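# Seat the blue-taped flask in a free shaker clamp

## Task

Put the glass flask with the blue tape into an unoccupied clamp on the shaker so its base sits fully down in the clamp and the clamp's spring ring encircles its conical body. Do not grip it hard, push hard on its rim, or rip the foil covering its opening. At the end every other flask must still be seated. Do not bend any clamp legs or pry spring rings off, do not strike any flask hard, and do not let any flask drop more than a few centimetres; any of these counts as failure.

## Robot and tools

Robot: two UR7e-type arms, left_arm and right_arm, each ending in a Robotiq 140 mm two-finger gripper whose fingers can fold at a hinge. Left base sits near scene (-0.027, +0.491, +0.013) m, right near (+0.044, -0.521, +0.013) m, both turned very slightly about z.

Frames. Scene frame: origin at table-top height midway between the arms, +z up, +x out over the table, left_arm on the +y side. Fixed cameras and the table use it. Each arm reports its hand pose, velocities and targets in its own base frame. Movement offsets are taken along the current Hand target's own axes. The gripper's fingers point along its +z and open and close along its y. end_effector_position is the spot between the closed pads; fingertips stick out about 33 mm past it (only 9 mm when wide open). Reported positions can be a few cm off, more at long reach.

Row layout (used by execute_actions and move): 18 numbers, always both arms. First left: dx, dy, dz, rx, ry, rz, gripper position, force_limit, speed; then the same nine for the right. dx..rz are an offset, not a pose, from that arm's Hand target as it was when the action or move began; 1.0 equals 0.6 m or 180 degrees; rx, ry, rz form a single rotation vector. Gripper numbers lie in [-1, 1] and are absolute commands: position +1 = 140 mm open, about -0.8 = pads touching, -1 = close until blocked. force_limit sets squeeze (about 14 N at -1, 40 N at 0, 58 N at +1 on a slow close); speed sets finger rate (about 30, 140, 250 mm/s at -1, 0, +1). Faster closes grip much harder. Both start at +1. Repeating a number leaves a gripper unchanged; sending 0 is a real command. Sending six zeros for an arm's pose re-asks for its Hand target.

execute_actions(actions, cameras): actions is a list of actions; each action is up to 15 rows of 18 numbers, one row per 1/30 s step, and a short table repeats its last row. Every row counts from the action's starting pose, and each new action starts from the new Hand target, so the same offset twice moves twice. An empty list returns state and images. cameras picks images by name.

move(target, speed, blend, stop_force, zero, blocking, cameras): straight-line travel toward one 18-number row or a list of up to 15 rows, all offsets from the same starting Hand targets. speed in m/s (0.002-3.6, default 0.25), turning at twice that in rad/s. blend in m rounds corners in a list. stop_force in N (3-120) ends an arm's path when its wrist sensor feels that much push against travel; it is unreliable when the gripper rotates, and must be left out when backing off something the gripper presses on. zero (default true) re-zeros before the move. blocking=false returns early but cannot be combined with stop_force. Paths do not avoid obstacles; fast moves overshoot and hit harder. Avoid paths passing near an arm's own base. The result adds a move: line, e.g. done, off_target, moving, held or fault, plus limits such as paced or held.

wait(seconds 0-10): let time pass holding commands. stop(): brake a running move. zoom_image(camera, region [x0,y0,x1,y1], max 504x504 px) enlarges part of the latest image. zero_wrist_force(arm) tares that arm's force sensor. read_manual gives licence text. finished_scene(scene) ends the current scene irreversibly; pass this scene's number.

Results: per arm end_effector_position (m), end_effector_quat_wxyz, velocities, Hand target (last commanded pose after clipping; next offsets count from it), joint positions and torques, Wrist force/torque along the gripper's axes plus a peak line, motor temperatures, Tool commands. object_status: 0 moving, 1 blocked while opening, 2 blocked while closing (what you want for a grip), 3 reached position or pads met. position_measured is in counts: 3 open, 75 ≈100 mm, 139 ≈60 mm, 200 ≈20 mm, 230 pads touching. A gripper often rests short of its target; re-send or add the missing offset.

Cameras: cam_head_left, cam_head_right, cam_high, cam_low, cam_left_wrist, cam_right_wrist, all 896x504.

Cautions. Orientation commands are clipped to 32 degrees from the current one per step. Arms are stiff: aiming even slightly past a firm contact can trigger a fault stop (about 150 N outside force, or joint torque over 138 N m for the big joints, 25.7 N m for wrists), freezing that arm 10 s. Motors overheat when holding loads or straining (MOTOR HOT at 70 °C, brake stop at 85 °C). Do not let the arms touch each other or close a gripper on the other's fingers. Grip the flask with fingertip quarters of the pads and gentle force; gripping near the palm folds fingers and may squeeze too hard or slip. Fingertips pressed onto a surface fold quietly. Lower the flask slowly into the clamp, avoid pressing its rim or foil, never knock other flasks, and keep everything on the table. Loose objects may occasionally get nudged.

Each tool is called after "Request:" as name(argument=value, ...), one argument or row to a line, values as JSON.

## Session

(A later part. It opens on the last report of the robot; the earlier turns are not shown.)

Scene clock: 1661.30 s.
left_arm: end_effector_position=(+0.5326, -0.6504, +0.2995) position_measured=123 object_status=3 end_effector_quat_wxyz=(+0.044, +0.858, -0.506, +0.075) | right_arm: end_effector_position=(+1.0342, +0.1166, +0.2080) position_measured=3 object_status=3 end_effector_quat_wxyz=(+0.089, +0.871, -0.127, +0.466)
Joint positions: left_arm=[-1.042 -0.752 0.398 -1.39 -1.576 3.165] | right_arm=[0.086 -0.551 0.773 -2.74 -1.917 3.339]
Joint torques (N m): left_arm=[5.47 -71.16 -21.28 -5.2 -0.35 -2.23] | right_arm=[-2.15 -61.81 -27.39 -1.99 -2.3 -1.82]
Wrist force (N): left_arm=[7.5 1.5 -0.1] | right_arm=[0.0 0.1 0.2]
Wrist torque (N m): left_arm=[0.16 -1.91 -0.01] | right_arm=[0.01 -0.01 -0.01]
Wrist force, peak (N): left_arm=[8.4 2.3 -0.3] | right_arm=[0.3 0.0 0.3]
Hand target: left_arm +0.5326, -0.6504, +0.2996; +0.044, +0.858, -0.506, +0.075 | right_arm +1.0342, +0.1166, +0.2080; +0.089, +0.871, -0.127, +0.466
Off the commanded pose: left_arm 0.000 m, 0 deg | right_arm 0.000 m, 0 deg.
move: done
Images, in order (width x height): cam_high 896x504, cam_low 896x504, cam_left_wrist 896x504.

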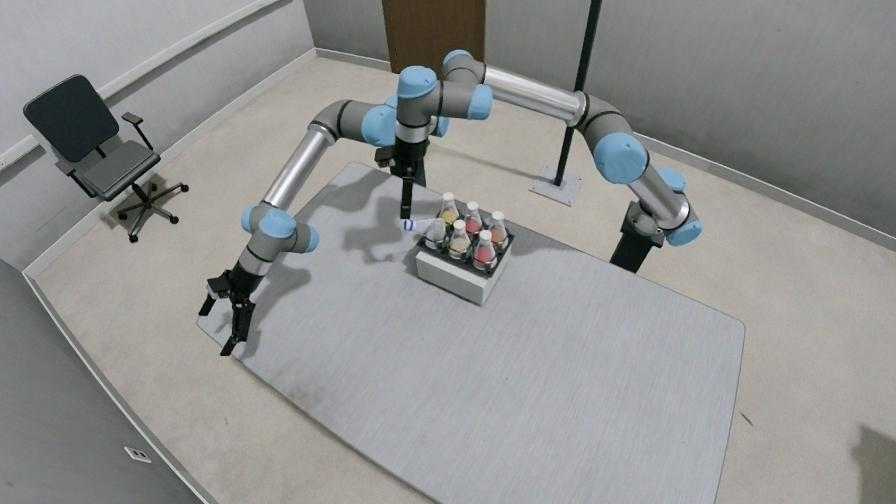

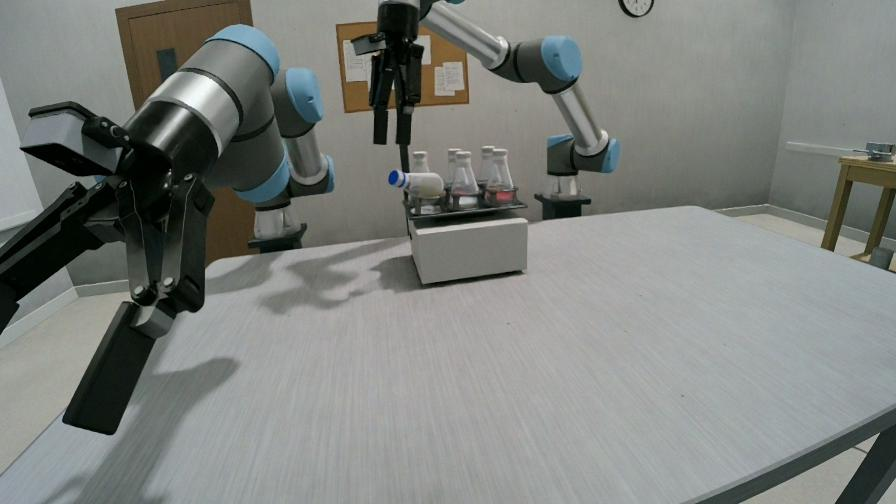

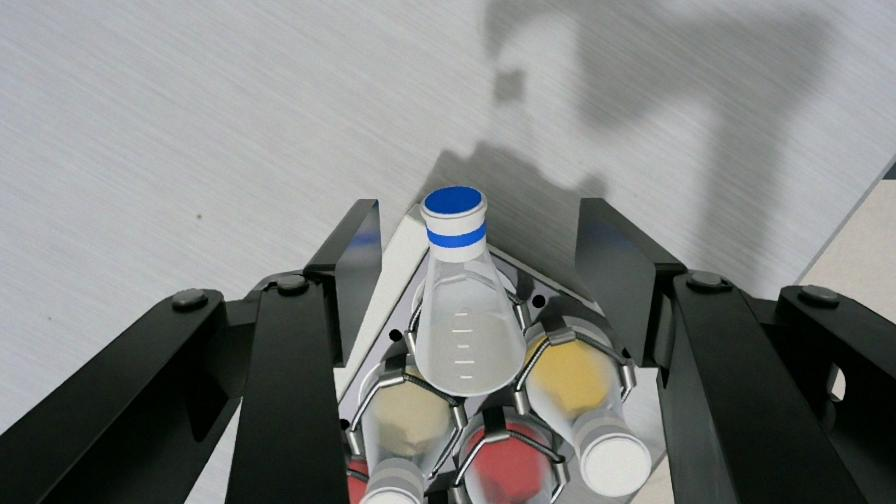

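Request:
move(
  target=[-0.038,-0.005,0.137,0,0,0,0.05,-0.02,-1,0,0,0,0,0,0,1,1,1],
  speed=0.06,
  cameras=["cam_left_wrist"],
)

Request:
zoom_image(
  camera="cam_left_wrist",
  region=[300, 80, 640, 424],
)

Scene clock: 1678.60 s.
left_arm: end_effector_position=(+0.5312, -0.6417, +0.2149) position_measured=123 object_status=3 end_effector_quat_wxyz=(+0.044, +0.858, -0.506, +0.075) | right_arm: end_effector_position=(+1.0342, +0.1166, +0.2080) position_measured=3 object_status=3 end_effector_quat_wxyz=(+0.089, +0.871, -0.127, +0.466)
Joint positions: left_arm=[-1.038 -0.855 0.802 -1.692 -1.576 3.17] | right_arm=[0.086 -0.551 0.773 -2.74 -1.917 3.339]
Joint torques (N m): left_arm=[2.87 -55.81 -35.23 -1.37 -0.93 1.77] | right_arm=[-0.83 -61.82 -26.88 -1.38 -2.3 -1.79]
Wrist force (N): left_arm=[7.4 1.4 0.3] | right_arm=[-0.2 0.0 0.1]
Wrist torque (N m): left_arm=[0.15 -1.90 -0.07] | right_arm=[-0.02 0.02 -0.01]
Wrist force, peak (N): left_arm=[7.8 1.3 -1.2] | right_arm=[0.3 -0.2 0.1]
Hand target: left_arm +0.5312, -0.6417, +0.2147; +0.044, +0.858, -0.506, +0.075 | right_arm +1.0342, +0.1166, +0.2080; +0.089, +0.871, -0.127, +0.466
Off the commanded pose: left_arm 0.000 m, 0 deg | right_arm 0.000 m, 0 deg.
move: done
Images, in order (width x height): cam_left_wrist 896x504.

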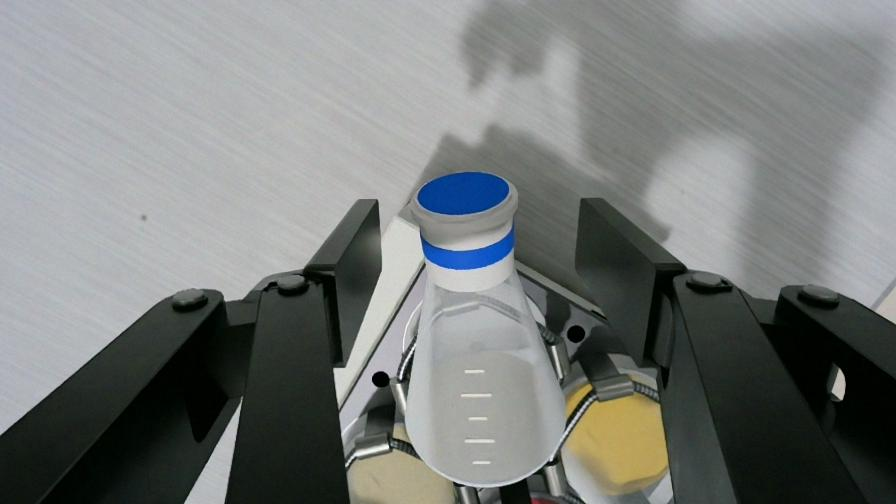

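Scaled by 1.465 from the camera's 896x504 image, which has a finer 1280x720 frame.

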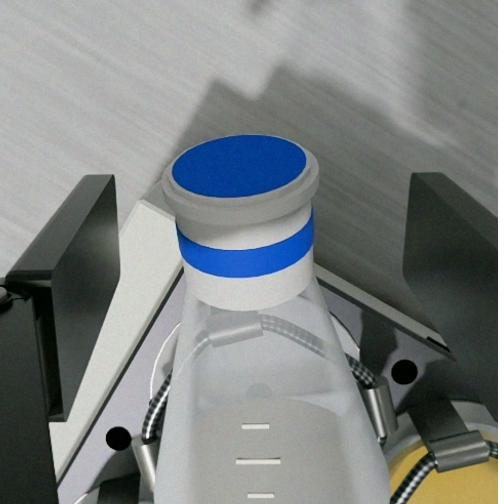

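Request:
move(
  target=[
    [-0.015,0,-0.003,0,0,0,0.05,-0.02,-1,0,0,0,0,0,0,1,1,1],
    [-0.015,0,-0.003,0,0,0,-1,-0.3,-1,0,0,0,0,0,0,1,1,1],
  ],
  speed=0.05,
)

Request:
wait(
  seconds=2.5,
  cameras=["cam_left_wrist"],
)

Scene clock: 1693.33 s.
left_arm: end_effector_position=(+0.5268, -0.6337, +0.2150) position_measured=176 object_status=0 end_effector_quat_wxyz=(+0.044, +0.858, -0.506, +0.075) | right_arm: end_effector_position=(+1.0342, +0.1166, +0.2080) position_measured=3 object_status=3 end_effector_quat_wxyz=(+0.089, +0.871, -0.127, +0.466)
Joint positions: left_arm=[-1.038 -0.884 0.851 -1.711 -1.576 3.17] | right_arm=[0.086 -0.551 0.773 -2.74 -1.917 3.339]
Joint torques (N m): left_arm=[3.13 -42.14 -34.11 -1.35 -1.81 1.89] | right_arm=[-0.28 -61.88 -28.07 -1.72 -2.19 -1.92]
Wrist force (N): left_arm=[9.1 -0.4 -1.6] | right_arm=[0.2 0.0 0.1]
Wrist torque (N m): left_arm=[0.18 -1.98 -0.03] | right_arm=[-0.01 -0.04 -0.01]
Wrist force, peak (N): left_arm=[9.1 -0.4 -1.6] | right_arm=[0.2 -0.2 0.2]
Hand target: left_arm +0.5267, -0.6337, +0.2150; +0.044, +0.858, -0.506, +0.075 | right_arm +1.0342, +0.1166, +0.2080; +0.089, +0.871, -0.127, +0.466
Off the commanded pose: left_arm 0.000 m, 0 deg | right_arm 0.000 m, 0 deg.
move: done

Scene clock: 1695.83 s.
left_arm: end_effector_position=(+0.5268, -0.6337, +0.2150) position_measured=176 object_status=2 end_effector_quat_wxyz=(+0.044, +0.858, -0.506, +0.075) | right_arm: end_effector_position=(+1.0342, +0.1166, +0.2080) position_measured=3 object_status=3 end_effector_quat_wxyz=(+0.089, +0.871, -0.127, +0.466)
Joint positions: left_arm=[-1.038 -0.884 0.851 -1.711 -1.576 3.17] | right_arm=[0.086 -0.551 0.773 -2.74 -1.917 3.339]
Joint torques (N m): left_arm=[-6.69 -43.36 -22.41 -1.5 -1.64 1.17] | right_arm=[0.09 -60.97 -28.42 -1.66 -2.31 -2]
Wrist force (N): left_arm=[8.9 0.4 -0.6] | right_arm=[0.0 0.1 0.2]
Wrist torque (N m): left_arm=[0.23 -1.96 -0.03] | right_arm=[0.00 -0.01 -0.01]
Wrist force, peak (N): left_arm=[9.3 -0.6 -1.5] | right_arm=[-0.2 0.1 0.3]
Hand target: left_arm +0.5267, -0.6337, +0.2150; +0.044, +0.858, -0.506, +0.075 | right_arm +1.0342, +0.1166, +0.2080; +0.089, +0.871, -0.127, +0.466
Tool commands: left_gripper/position=-1.0 left_gripper/force_limit=-0.3 left_gripper/speed=-1.0 right_gripper/position=+1.0 right_gripper/force_limit=+1.0 right_gripper/speed=+1.0
Off the commanded pose: left_arm 0.000 m, 0 deg | right_arm 0.000 m, 0 deg.
wait: 2.50 s; at rest by 0.17 s
Images, in order (width x height): cam_left_wrist 896x504.

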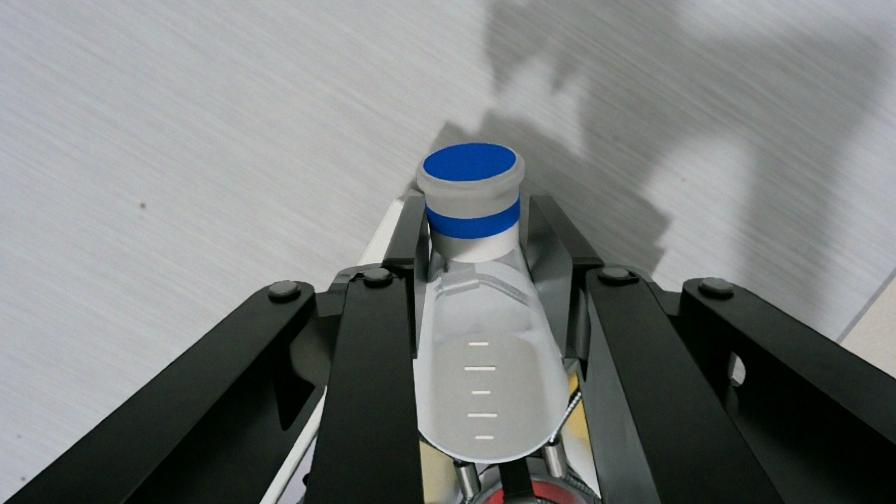

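Request:
move(
  target=[
    [0.009,0,-0.049,0,0,0,-1,-0.3,-1,0,0,0,0,0,0,1,1,1],
    [0.065,0,-0.222,0,0,0,-1,-0.3,-1,0,0,0,0,0,0,1,1,1],
  ],
  speed=0.06,
  cameras=["cam_left_wrist","cam_low","cam_high"],
)

Request:
zoom_image(
  camera="cam_high",
  region=[370, 130, 530, 290],
)

Scene clock: 1706.60 s.
left_arm: end_effector_position=(+0.5337, -0.6465, +0.3523) position_measured=176 object_status=2 end_effector_quat_wxyz=(+0.051, +0.857, -0.505, +0.091) end_effector_velocity=(+0.000, +0.001, +0.000) end_effector_angular_velocity=(+0.003, +0.000, -0.001) | right_arm: end_effector_position=(+1.0342, +0.1166, +0.2080) position_measured=3 object_status=3 end_effector_quat_wxyz=(+0.089, +0.871, -0.127, +0.466)
Joint positions: left_arm=[-1.04 -0.635 0.035 -1.179 -1.571 3.167] | right_arm=[0.086 -0.551 0.773 -2.74 -1.917 3.339]
Joint velocities: left_arm=[0 0.002 -0.005 0.006 0.001 0.001] | right_arm=[within noise]
Joint torques (N m): left_arm=[0.06 -47.61 -32.8 -1.66 -0.51 -1.44] | right_arm=[-0.73 -61.73 -28.17 -1.58 -2.38 -1.89]
Wrist force (N): left_arm=[7.2 1.4 0.9] | right_arm=[-0.1 -0.1 0.0]
Wrist torque (N m): left_arm=[0.17 -1.84 0.05] | right_arm=[-0.03 0.03 -0.01]
Wrist force, peak (N): left_arm=[9.1 -0.4 -1.8] | right_arm=[0.1 -0.4 0.2]
Hand target: left_arm +0.5342, -0.6471, +0.3529; +0.044, +0.858, -0.506, +0.075 | right_arm +1.0342, +0.1166, +0.2080; +0.089, +0.871, -0.127, +0.466
Off the commanded pose: left_arm 0.001 m, 2 deg | right_arm 0.000 m, 0 deg.
elbow stopped short (left arm): the move would have taken joint 3 (elbow) straighter than the controller allows.
move: done
Images, in order (width x height): cam_high 896x504, cam_low 896x504, cam_left_wrist 896x504.

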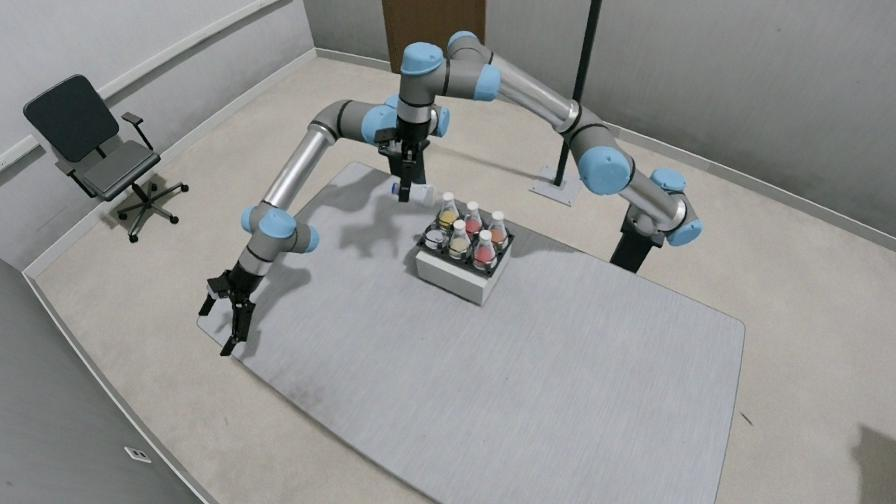

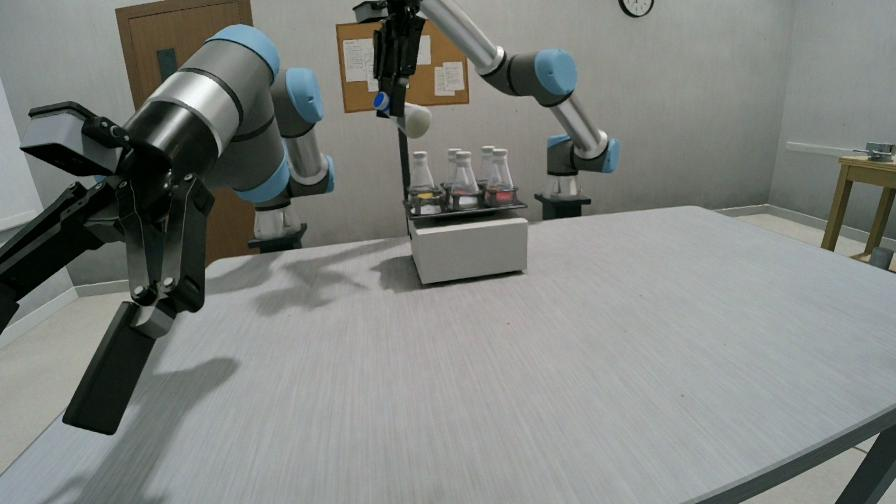

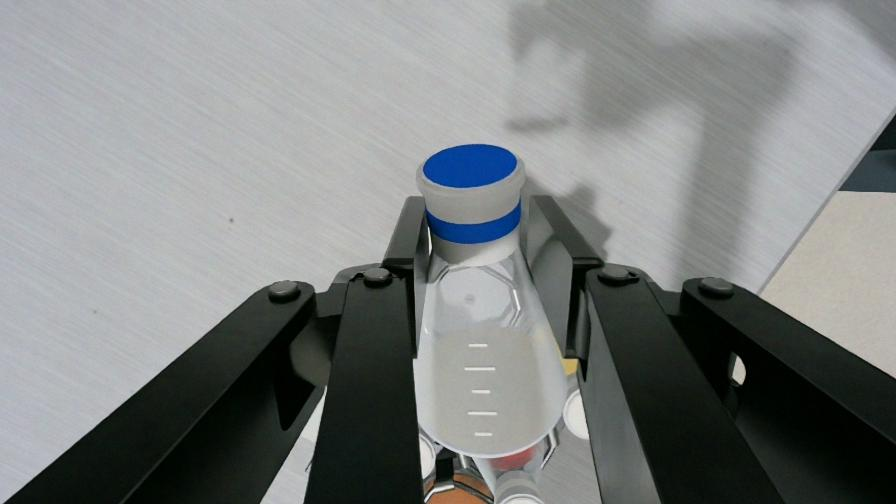

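Scaled by 3.150 from the camera's 896x504 image, which has a finer 1280x720 frame.

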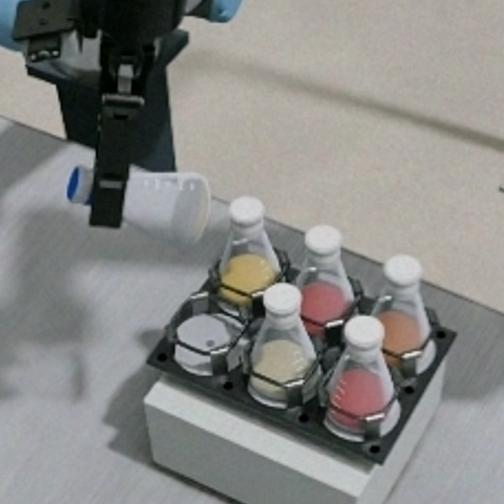

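Request:
move(
  target=[
    [-0.212,-0.068,-0.15,0,0,0,-1,-0.3,-1,0,0,0,0,0,0,1,1,1],
    [-0.6,-0.241,-0.185,0.173,0.201,-0.3,-1,-0.3,-1,0,0,0,0,0,0,1,1,1],
    [-0.7,-0.281,-0.038,0.267,0.374,-0.245,-1,-0.3,-1,0,0,0,0,0,0,1,1,1],
  ],
  speed=0.22,
  blend=[0.02,0.02,0],
  cameras=["cam_left_wrist","cam_low","cam_head_left"],
)

Scene clock: 1759.60 s.
left_arm: end_effector_position=(+0.4800, -0.2001, +0.3026) position_measured=176 object_status=2 end_effector_quat_wxyz=(+0.000, +0.738, -0.001, +0.675) | right_arm: end_effector_position=(+1.0342, +0.1166, +0.2080) position_measured=3 object_status=3 end_effector_quat_wxyz=(+0.089, +0.871, -0.127, +0.466)
Joint positions: left_arm=[-1.398 -1.583 2.662 -3.743 -0.195 2.672] | right_arm=[0.086 -0.551 0.773 -2.74 -1.917 3.339]
Joint torques (N m): left_arm=[3.16 -23.66 -19.7 0.04 0.05 -2.22] | right_arm=[-1.29 -61.37 -28.21 -1.56 -2.43 -1.72]
Wrist force (N): left_arm=[4.9 1.7 1.8] | right_arm=[0.0 0.0 0.2]
Wrist torque (N m): left_arm=[0.19 -1.18 -0.01] | right_arm=[0.00 -0.02 -0.01]
Wrist force, peak (N): left_arm=[9.3 2.0 2.6] | right_arm=[0.1 0.1 0.4]
Hand target: left_arm +0.4800, -0.2001, +0.3026; +0.000, +0.738, +0.000, +0.675 | right_arm +1.0342, +0.1166, +0.2080; +0.089, +0.871, -0.127, +0.466
Off the commanded pose: left_arm 0.000 m, 0 deg | right_arm 0.000 m, 0 deg.
move: done
Images, in order (width x height): cam_head_left 896x504, cam_low 896x504, cam_left_wrist 896x504.

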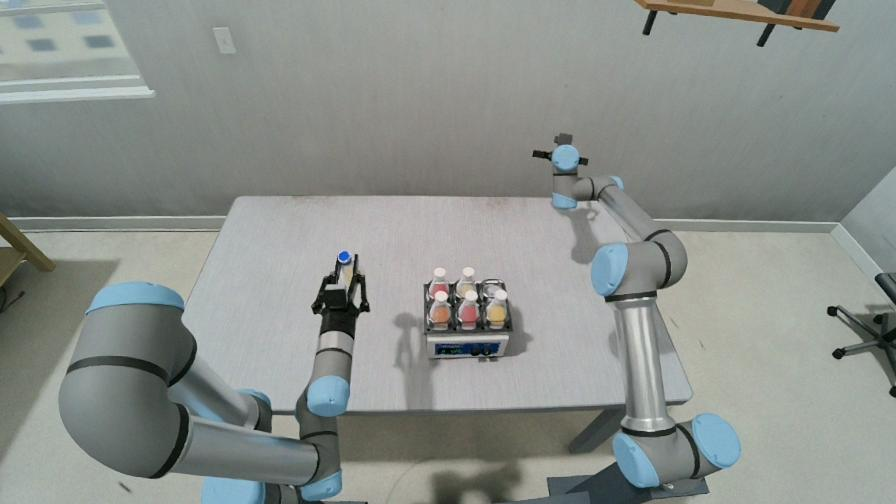

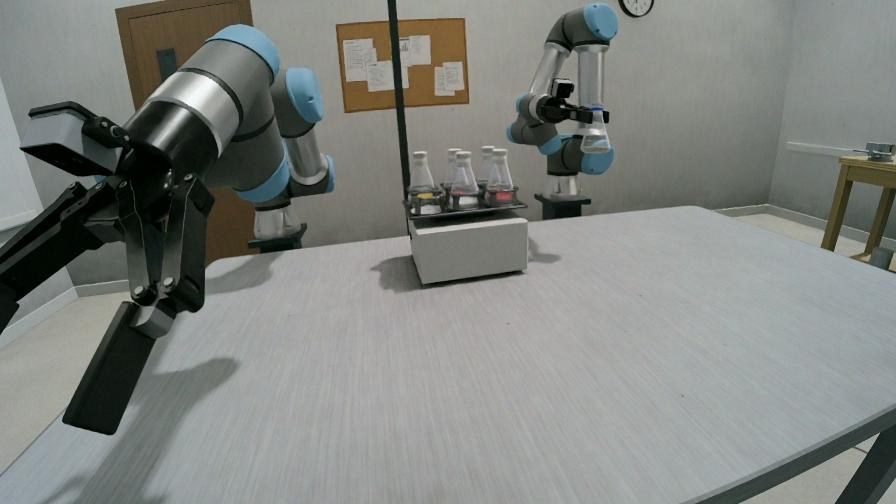

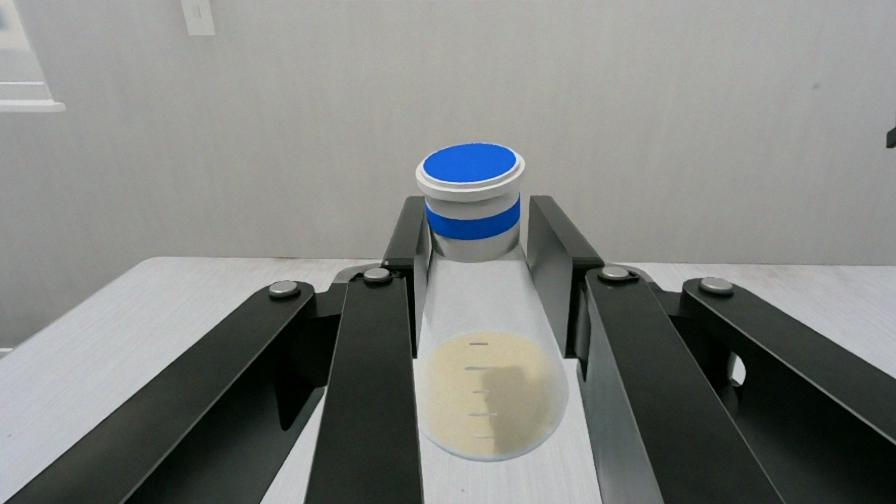

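Request:
move(
  target=[-0.357,0,0.031,0,-0.03,0,-1,-0.3,-1,0,0,0,0,0,0,1,1,1],
  speed=0.15,
)

Request:
move(
  target=[-0.05,0,0.01,0,0,0,-1,-0.3,-1,0,0,0,0,0,0,1,1,1],
  speed=0.015,
  stop_force=5,
  cameras=["cam_left_wrist","cam_low"],
)

Request:
zoom_image(
  camera="cam_low",
  region=[520, 120, 680, 280],
)

Scene clock: 1775.23 s.
left_arm: end_effector_position=(+0.4795, -0.2001, +0.0876) position_measured=176 object_status=2 end_effector_quat_wxyz=(+0.000, +0.769, +0.000, +0.639) end_effector_velocity=(+0.000, +0.000, -0.001) end_effector_angular_velocity=(-0.002, +0.001, +0.000) | right_arm: end_effector_position=(+1.0342, +0.1166, +0.2080) position_measured=3 object_status=3 end_effector_quat_wxyz=(+0.089, +0.871, -0.127, +0.466)
Joint positions: left_arm=[-1.383 -0.661 2.7 -4.401 -0.262 2.38] | right_arm=[0.086 -0.551 0.773 -2.74 -1.917 3.339]
Joint velocities: left_arm=[0 0 0.001 0.002 -0.001 -0.006] | right_arm=[within noise]
Joint torques (N m): left_arm=[5.56 -28.7 17.09 -0.65 3.19 -1.49] | right_arm=[0.71 -62.11 -27.65 -1.45 -2.35 -1.87]
Wrist force (N): left_arm=[5.0 1.5 1.8] | right_arm=[0.2 0.0 0.1]
Wrist torque (N m): left_arm=[0.15 -1.19 -0.02] | right_arm=[-0.01 -0.03 -0.01]
Wrist force, peak (N): left_arm=[7.3 1.6 1.7] | right_arm=[-0.2 -0.2 0.3]
Hand target: left_arm +0.4795, -0.2000, +0.0876; +0.000, +0.769, +0.000, +0.639 | right_arm +1.0342, +0.1166, +0.2080; +0.089, +0.871, -0.127, +0.466
Off the commanded pose: left_arm 0.000 m, 0 deg | right_arm 0.000 m, 0 deg.
move: done

Scene clock: 1777.13 s.
left_arm: end_effector_position=(+0.4797, -0.2000, +0.0721) position_measured=176 object_status=2 end_effector_quat_wxyz=(+0.000, +0.769, +0.000, +0.639) | right_arm: end_effector_position=(+1.0342, +0.1166, +0.2080) position_measured=3 object_status=3 end_effector_quat_wxyz=(+0.089, +0.871, -0.127, +0.466)
Joint positions: left_arm=[-1.382 -0.588 2.679 -4.455 -0.263 2.381] | right_arm=[0.086 -0.551 0.773 -2.74 -1.917 3.339]
Joint torques (N m): left_arm=[-0.8 -40.21 21.26 -3.12 -0.4 -2.04] | right_arm=[-0.45 -61.98 -28.92 -1.91 -2.63 -1.67]
Wrist force (N): left_arm=[8.6 0.2 1.2] | right_arm=[0.0 -0.1 0.2]
Wrist torque (N m): left_arm=[-0.26 -1.31 -0.08] | right_arm=[-0.02 -0.01 -0.02]
Wrist force, peak (N): left_arm=[25.9 4.8 1.2] | right_arm=[0.1 0.1 0.4]
Hand target: left_arm +0.4797, -0.2000, +0.0721; +0.000, +0.769, +0.000, +0.639 (not the last commanded pose) | right_arm +1.0342, +0.1166, +0.2080; +0.089, +0.871, -0.127, +0.466
Off the commanded pose: left_arm 0.015 m, 0 deg | right_arm 0.000 m, 0 deg.
move: contact (left_arm)
Images, in order (width x height): cam_low 896x504, cam_left_wrist 896x504.

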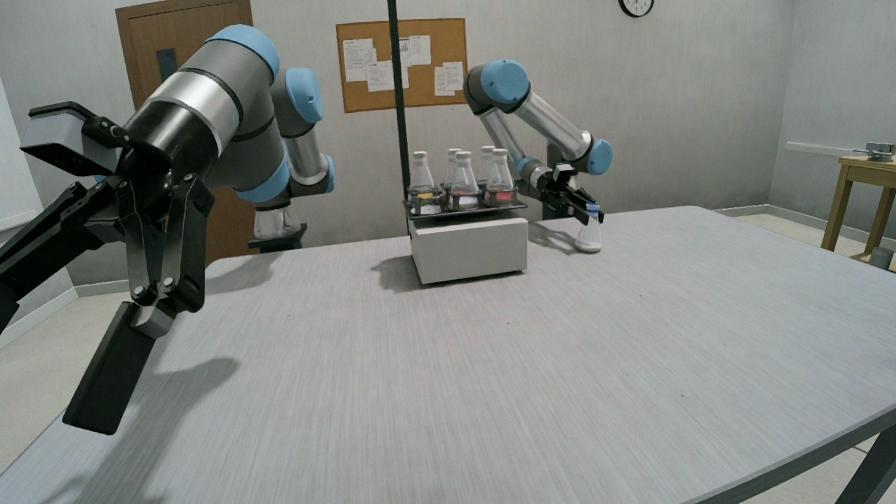

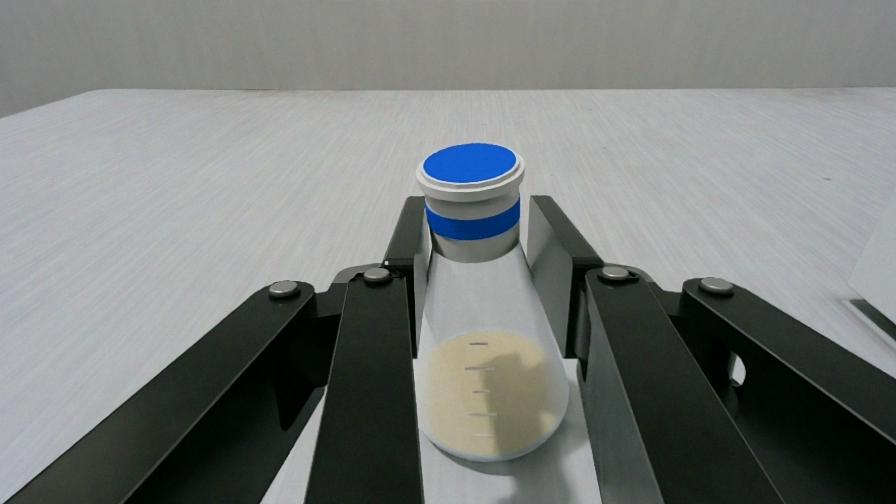

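Scaled by 3.150 from the camera's 896x504 image, which has a finer 1280x720 frame.

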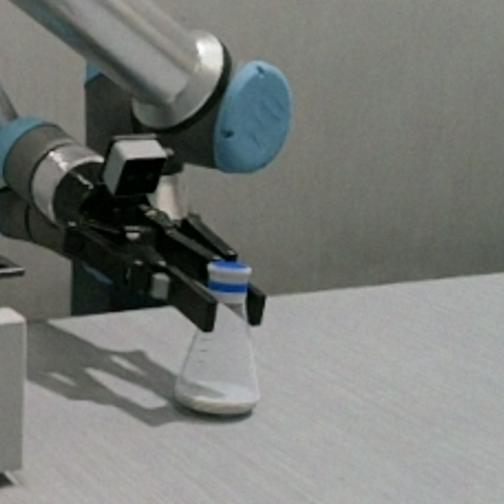

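Request:
execute_actions(
  actions=[],
  cameras=["cam_high","cam_low","cam_head_right"],
)

Scene clock: 1863.00 s.
left_arm: end_effector_position=(+0.4797, -0.2000, +0.0721) position_measured=176 object_status=2 end_effector_quat_wxyz=(+0.000, +0.769, +0.000, +0.639) | right_arm: end_effector_position=(+1.0342, +0.1166, +0.2080) position_measured=3 object_status=3 end_effector_quat_wxyz=(+0.089, +0.871, -0.127, +0.466)
Joint positions: left_arm=[-1.382 -0.588 2.679 -4.455 -0.263 2.381] | right_arm=[0.086 -0.551 0.773 -2.74 -1.917 3.339]
Joint velocities: within noise
Joint torques (N m): left_arm=[-5.17 -41.02 19.29 -4.3 0.28 -1.92] | right_arm=[0.44 -61.94 -26.75 -1.77 -2.46 -1.81]
Motor temperatures (°C): left_arm=[29 32 28 36 40 38] | right_arm=[30 28 29 35 33 39]
Wrist force (N): left_arm=[8.9 0.2 1.4] | right_arm=[0.1 -0.1 0.2]
Wrist torque (N m): left_arm=[-0.21 -1.30 -0.08] | right_arm=[-0.03 -0.02 -0.01]
Wrist force, peak (N): left_arm=[9.3 0.2 1.2] | right_arm=[-0.1 0.0 0.4]
Hand target: left_arm +0.4797, -0.2000, +0.0721; +0.000, +0.769, +0.000, +0.639 (not the last commanded pose) | right_arm +1.0342, +0.1166, +0.2080; +0.089, +0.871, -0.127, +0.466
Tool commands: left_gripper/position=-1.0 left_gripper/force_limit=-0.3 left_gripper/speed=-1.0 right_gripper/position=+1.0 right_gripper/force_limit=+1.0 right_gripper/speed=+1.0
Off the commanded pose: left_arm 0.015 m, 0 deg | right_arm 0.000 m, 0 deg.
Images, in order (width x height): cam_head_right 896x504, cam_high 896x504, cam_low 896x504.

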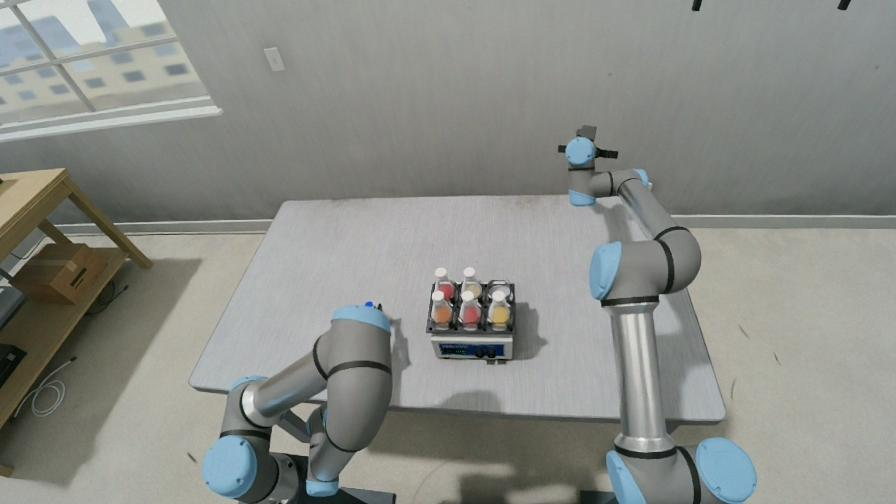

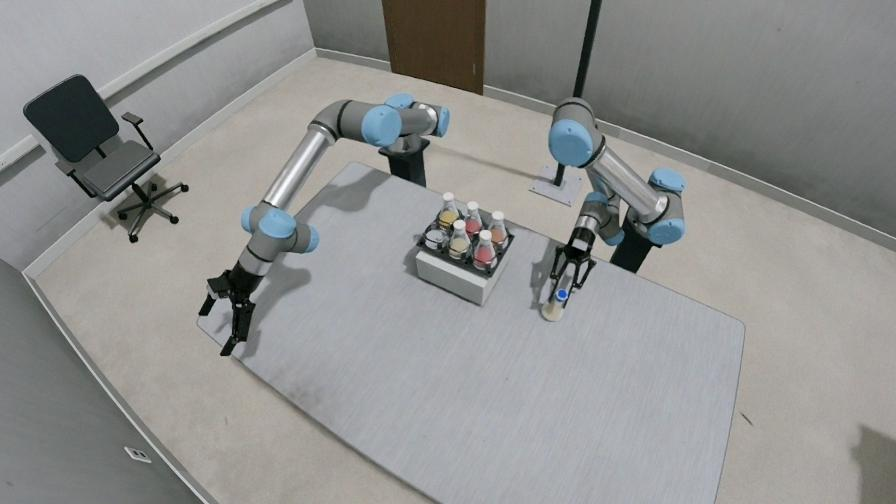

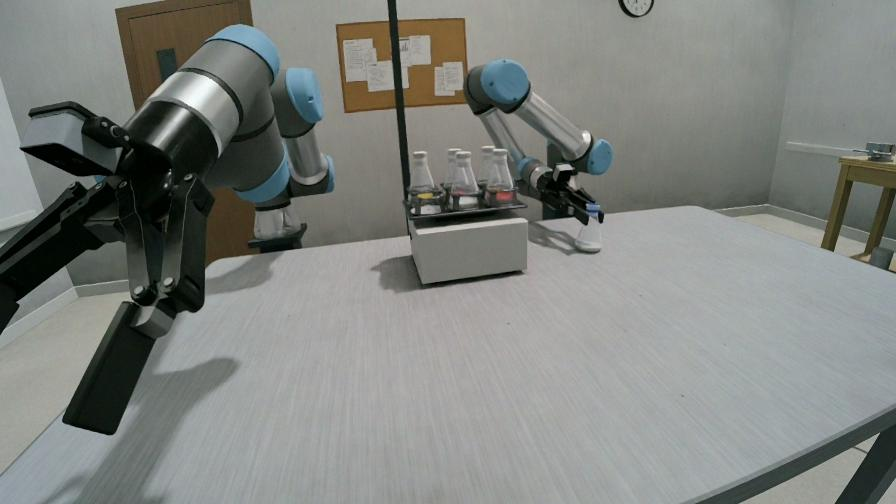

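Request:
move(
  target=[
    [0.1475,0,-0.0273,0,0,0,-1,-0.3,-1,0,0,0,0,0,0,1,1,1],
    [0.2142,0,0.3333,0,0,0,-1,-0.3,-1,0,0,0,0,0,0,1,1,1],
    [0.2203,0.4333,0.366,-0.492,0,0.091,-1,-0.3,-1,0,0,0,0,0,0,1,1,1],
  ],
  speed=0.2,
  blend=0.03,
  cameras=["cam_low","cam_high","cam_left_wrist"],
)

Scene clock: 1905.83 s.
left_arm: end_effector_position=(+0.7194, -0.4603, +0.1619) position_measured=176 object_status=2 end_effector_quat_wxyz=(+0.453, +0.543, -0.544, +0.452) | right_arm: end_effector_position=(+1.0342, +0.1166, +0.2080) position_measured=3 object_status=3 end_effector_quat_wxyz=(+0.089, +0.871, -0.127, +0.466)
Joint positions: left_arm=[-0.393 -0.509 1.17 -3.35 -2.712 3.557] | right_arm=[0.086 -0.551 0.773 -2.74 -1.917 3.339]
Joint torques (N m): left_arm=[6.24 -70.78 -26.54 -1.89 -1.74 -1.14] | right_arm=[0.13 -60.97 -27.8 -1.67 -2.46 -1.93]
Wrist force (N): left_arm=[5.4 -0.5 1.5] | right_arm=[0.1 -0.1 0.1]
Wrist torque (N m): left_arm=[-0.26 -1.31 0.06] | right_arm=[-0.02 -0.01 -0.01]
Wrist force, peak (N): left_arm=[9.2 0.0 1.3] | right_arm=[0.0 -0.3 0.2]
Hand target: left_arm +0.7195, -0.4603, +0.1620; +0.453, +0.543, -0.544, +0.452 | right_arm +1.0342, +0.1166, +0.2080; +0.089, +0.871, -0.127, +0.466
Off the commanded pose: left_arm 0.000 m, 0 deg | right_arm 0.000 m, 0 deg.
move: done
Images, in order (width x height): cam_high 896x504, cam_low 896x504, cam_left_wrist 896x504.

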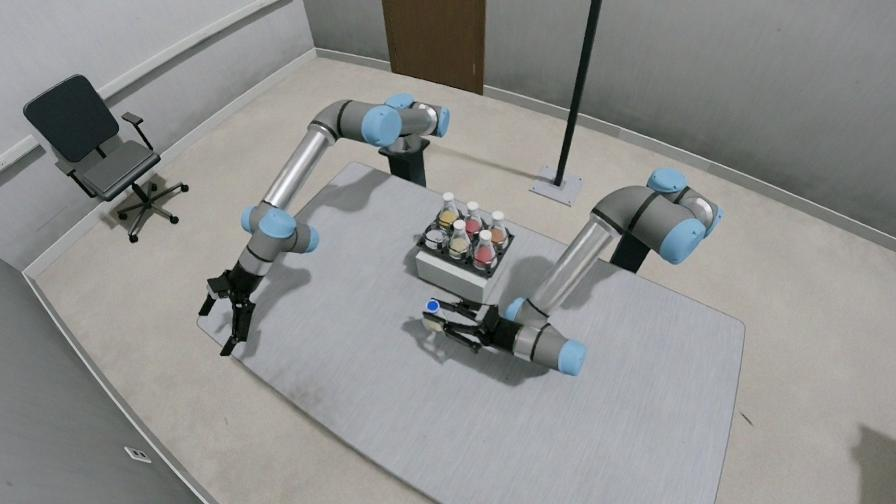

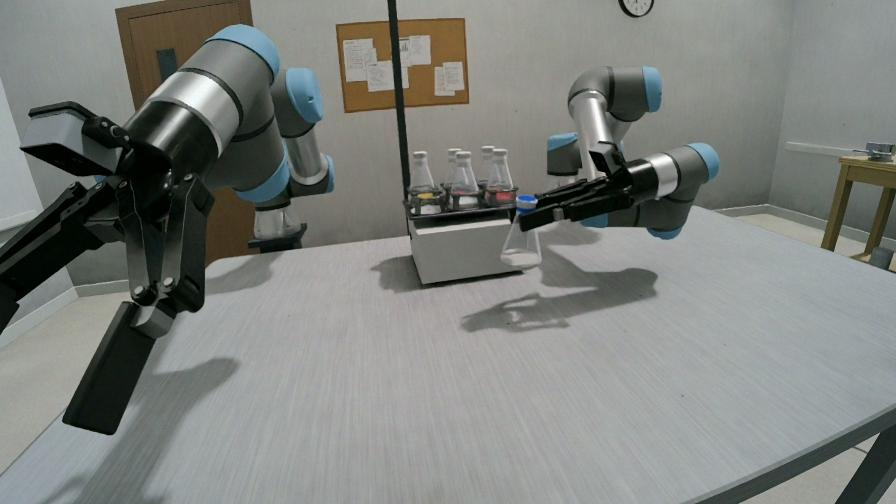

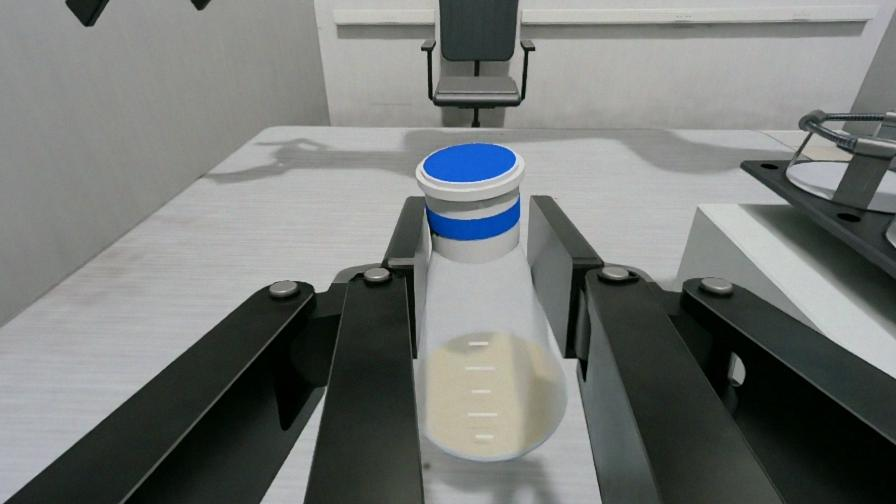

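Request:
move(
  target=[-0.1278,0,0.0237,0,0,0,-1,-0.3,-1,0,0,0,0,0,0,1,1,1],
  speed=0.15,
)

Request:
move(
  target=[-0.0328,0,0.0061,0,0,0,-1,-0.3,-1,0,0,0,0,0,0,1,1,1],
  speed=0.012,
  stop_force=4,
  cameras=["cam_low","cam_left_wrist"],
)

Scene clock: 1917.10 s.
left_arm: end_effector_position=(+0.7193, -0.4602, +0.0849) position_measured=176 object_status=2 end_effector_quat_wxyz=(+0.453, +0.543, -0.544, +0.451) | right_arm: end_effector_position=(+1.0342, +0.1166, +0.2080) position_measured=3 object_status=3 end_effector_quat_wxyz=(+0.089, +0.871, -0.127, +0.466)
Joint positions: left_arm=[-0.393 -0.381 1.135 -3.442 -2.712 3.558] | right_arm=[0.086 -0.551 0.773 -2.74 -1.917 3.339]
Joint torques (N m): left_arm=[-0.18 -62.41 -18.97 -2.73 -1.03 0.04] | right_arm=[-0.22 -61.68 -27.98 -1.57 -2.38 -1.79]
Wrist force (N): left_arm=[5.4 -0.4 1.3] | right_arm=[-0.1 -0.1 0.2]
Wrist torque (N m): left_arm=[-0.25 -1.32 -0.01] | right_arm=[-0.03 0.00 -0.01]
Wrist force, peak (N): left_arm=[8.8 -0.4 1.0] | right_arm=[0.0 0.1 0.3]
Hand target: left_arm +0.7193, -0.4602, +0.0849; +0.453, +0.543, -0.544, +0.451 (not the last commanded pose) | right_arm +1.0342, +0.1166, +0.2080; +0.089, +0.871, -0.127, +0.466
Tool commands: left_gripper/position=-1.0 left_gripper/force_limit=-0.301961 left_gripper/speed=-1.0 right_gripper/position=+1.0 right_gripper/force_limit=+1.0 right_gripper/speed=+1.0
Off the commanded pose: left_arm 0.001 m, 0 deg | right_arm 0.000 m, 0 deg.
FORCE FAULT: contact force on the left arm reached its limit, and that arm stopped. The contact can be on any part of that arm, not only on its tool. That arm's remaining commands of this call were not run. That arm is still stopped at the end of this call. That arm stays stopped for about 10 more seconds. Until then a move that you send moves the other arm only, and its call returns only when the move has ended. Once the stop has ended, the next robot result says so. If the stop ends while you think or write, that arm runs what you send next, counted from a new Hand target: where the arm stands when the stop ends. While its stop runs, that arm takes no new command, but its gripper still runs the gripper command that each later call begins with. Until it ends, the stop uses up actions while you think or wait. An arm that is not stopped still takes commands.
move: fault (left_arm)

not run: an earlier result of this reply reported a stop or a fault. Calls in your next reply go to the robot.

Request:
wait(
  seconds=10,
  cameras=["cam_low","cam_left_wrist","cam_high"],
)

Scene clock: 1931.17 s.
left_arm: end_effector_position=(+0.7193, -0.4602, +0.0849) position_measured=176 object_status=2 end_effector_quat_wxyz=(+0.453, +0.543, -0.544, +0.451) | right_arm: end_effector_position=(+1.0342, +0.1166, +0.2080) position_measured=3 object_status=3 end_effector_quat_wxyz=(+0.089, +0.871, -0.127, +0.466)
Joint positions: left_arm=[-0.393 -0.381 1.135 -3.442 -2.712 3.558] | right_arm=[0.086 -0.551 0.773 -2.74 -1.917 3.339]
Joint torques (N m): left_arm=[-1.47 -60.88 -19.17 -2.83 -0.95 0.21] | right_arm=[0.37 -62.39 -27.87 -1.71 -2.61 -2.09]
Wrist force (N): left_arm=[5.1 1.0 1.4] | right_arm=[0.1 -0.1 0.1]
Wrist torque (N m): left_arm=[0.06 -1.26 0.00] | right_arm=[-0.03 -0.02 -0.01]
Wrist force, peak (N): left_arm=[5.5 -0.2 1.6] | right_arm=[-0.2 -0.3 0.2]
Hand target: left_arm +0.7193, -0.4602, +0.0849; +0.453, +0.543, -0.544, +0.451 (not the last commanded pose) | right_arm +1.0342, +0.1166, +0.2080; +0.089, +0.871, -0.127, +0.466
Tool commands: left_gripper/position=-1.0 left_gripper/force_limit=-0.301961 left_gripper/speed=-1.0 right_gripper/position=+1.0 right_gripper/force_limit=+1.0 right_gripper/speed=+1.0
Off the commanded pose: left_arm 0.001 m, 0 deg | right_arm 0.000 m, 0 deg.
FORCE FAULT, CONTINUED: the left arm's stop, for the force fault that an earlier result reported, is over. The rest of the stop counts as 20 of the actions that you can send in this scene. That arm's target is now where it stood when the stop ended, not its last command. That arm accepts commands again.
wait: 10.00 s; at rest from the start
Images, in order (width x height): cam_high 896x504, cam_low 896x504, cam_left_wrist 896x504.

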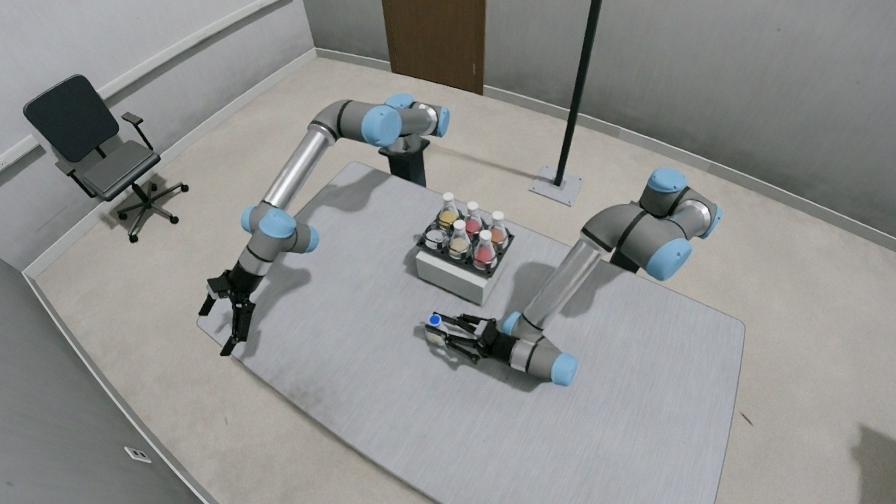

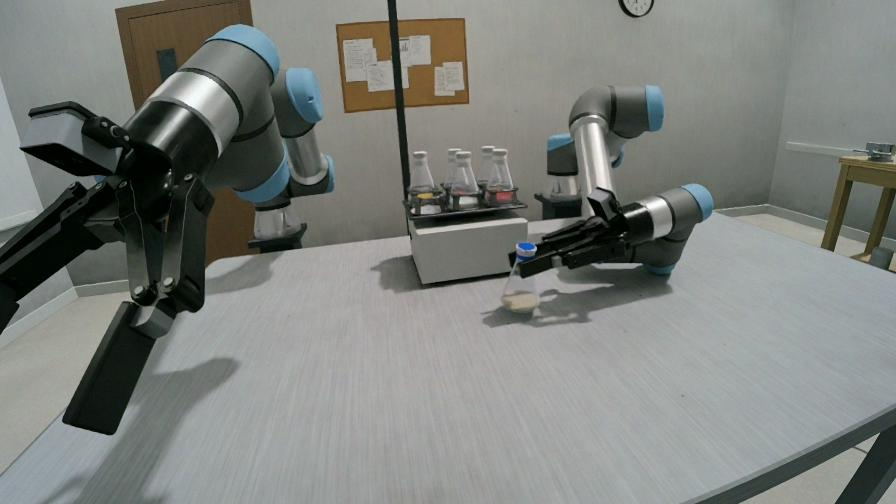

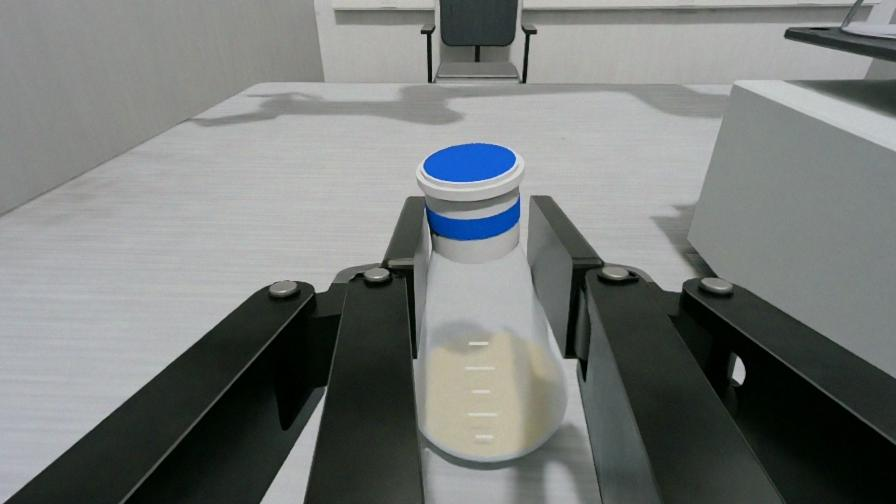

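Request:
move(
  target=[
    [0.033,0,-0.0061,0,0,0,-1,-0.3,-1,0,0,0,0,0,0,1,1,1],
    [0.05,0,-0.0061,0,-0.083,0,-1,-0.3,-1,0,0,0,0,0,0,1,1,1],
  ],
  speed=0.1,
  cameras=["cam_low","cam_left_wrist"],
)

Scene clock: 1946.20 s.
left_arm: end_effector_position=(+0.7193, -0.4621, +0.1151) position_measured=176 object_status=2 end_effector_quat_wxyz=(+0.378, +0.597, -0.598, +0.377) | right_arm: end_effector_position=(+1.0342, +0.1166, +0.2080) position_measured=3 object_status=3 end_effector_quat_wxyz=(+0.089, +0.871, -0.127, +0.466)
Joint positions: left_arm=[-0.427 -0.643 1.282 -2.922 -2.537 3.901] | right_arm=[0.086 -0.551 0.773 -2.74 -1.917 3.339]
Joint torques (N m): left_arm=[5.64 -47 -31.8 -3.91 -2.46 -1.53] | right_arm=[-1.55 -61.56 -27.75 -1.81 -2.52 -1.73]
Wrist force (N): left_arm=[5.3 0.8 1.1] | right_arm=[-0.1 0.1 0.0]
Wrist torque (N m): left_arm=[-0.02 -1.30 0.05] | right_arm=[0.00 0.02 -0.01]
Wrist force, peak (N): left_arm=[6.4 0.6 0.9] | right_arm=[-0.3 -0.1 0.2]
Hand target: left_arm +0.7193, -0.4621, +0.1150; +0.378, +0.598, -0.598, +0.377 | right_arm +1.0342, +0.1166, +0.2080; +0.089, +0.871, -0.127, +0.466
Off the commanded pose: left_arm 0.000 m, 0 deg | right_arm 0.000 m, 0 deg.
move: done
Images, in order (width x height): cam_low 896x504, cam_left_wrist 896x504.

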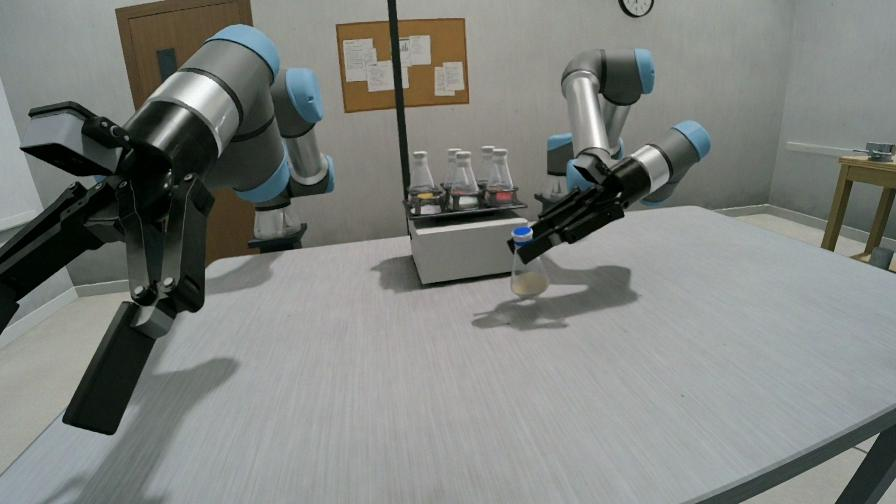

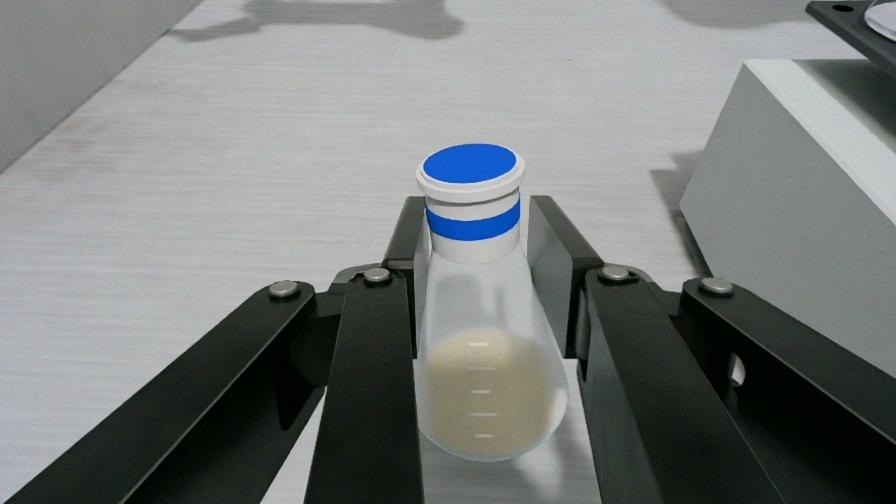

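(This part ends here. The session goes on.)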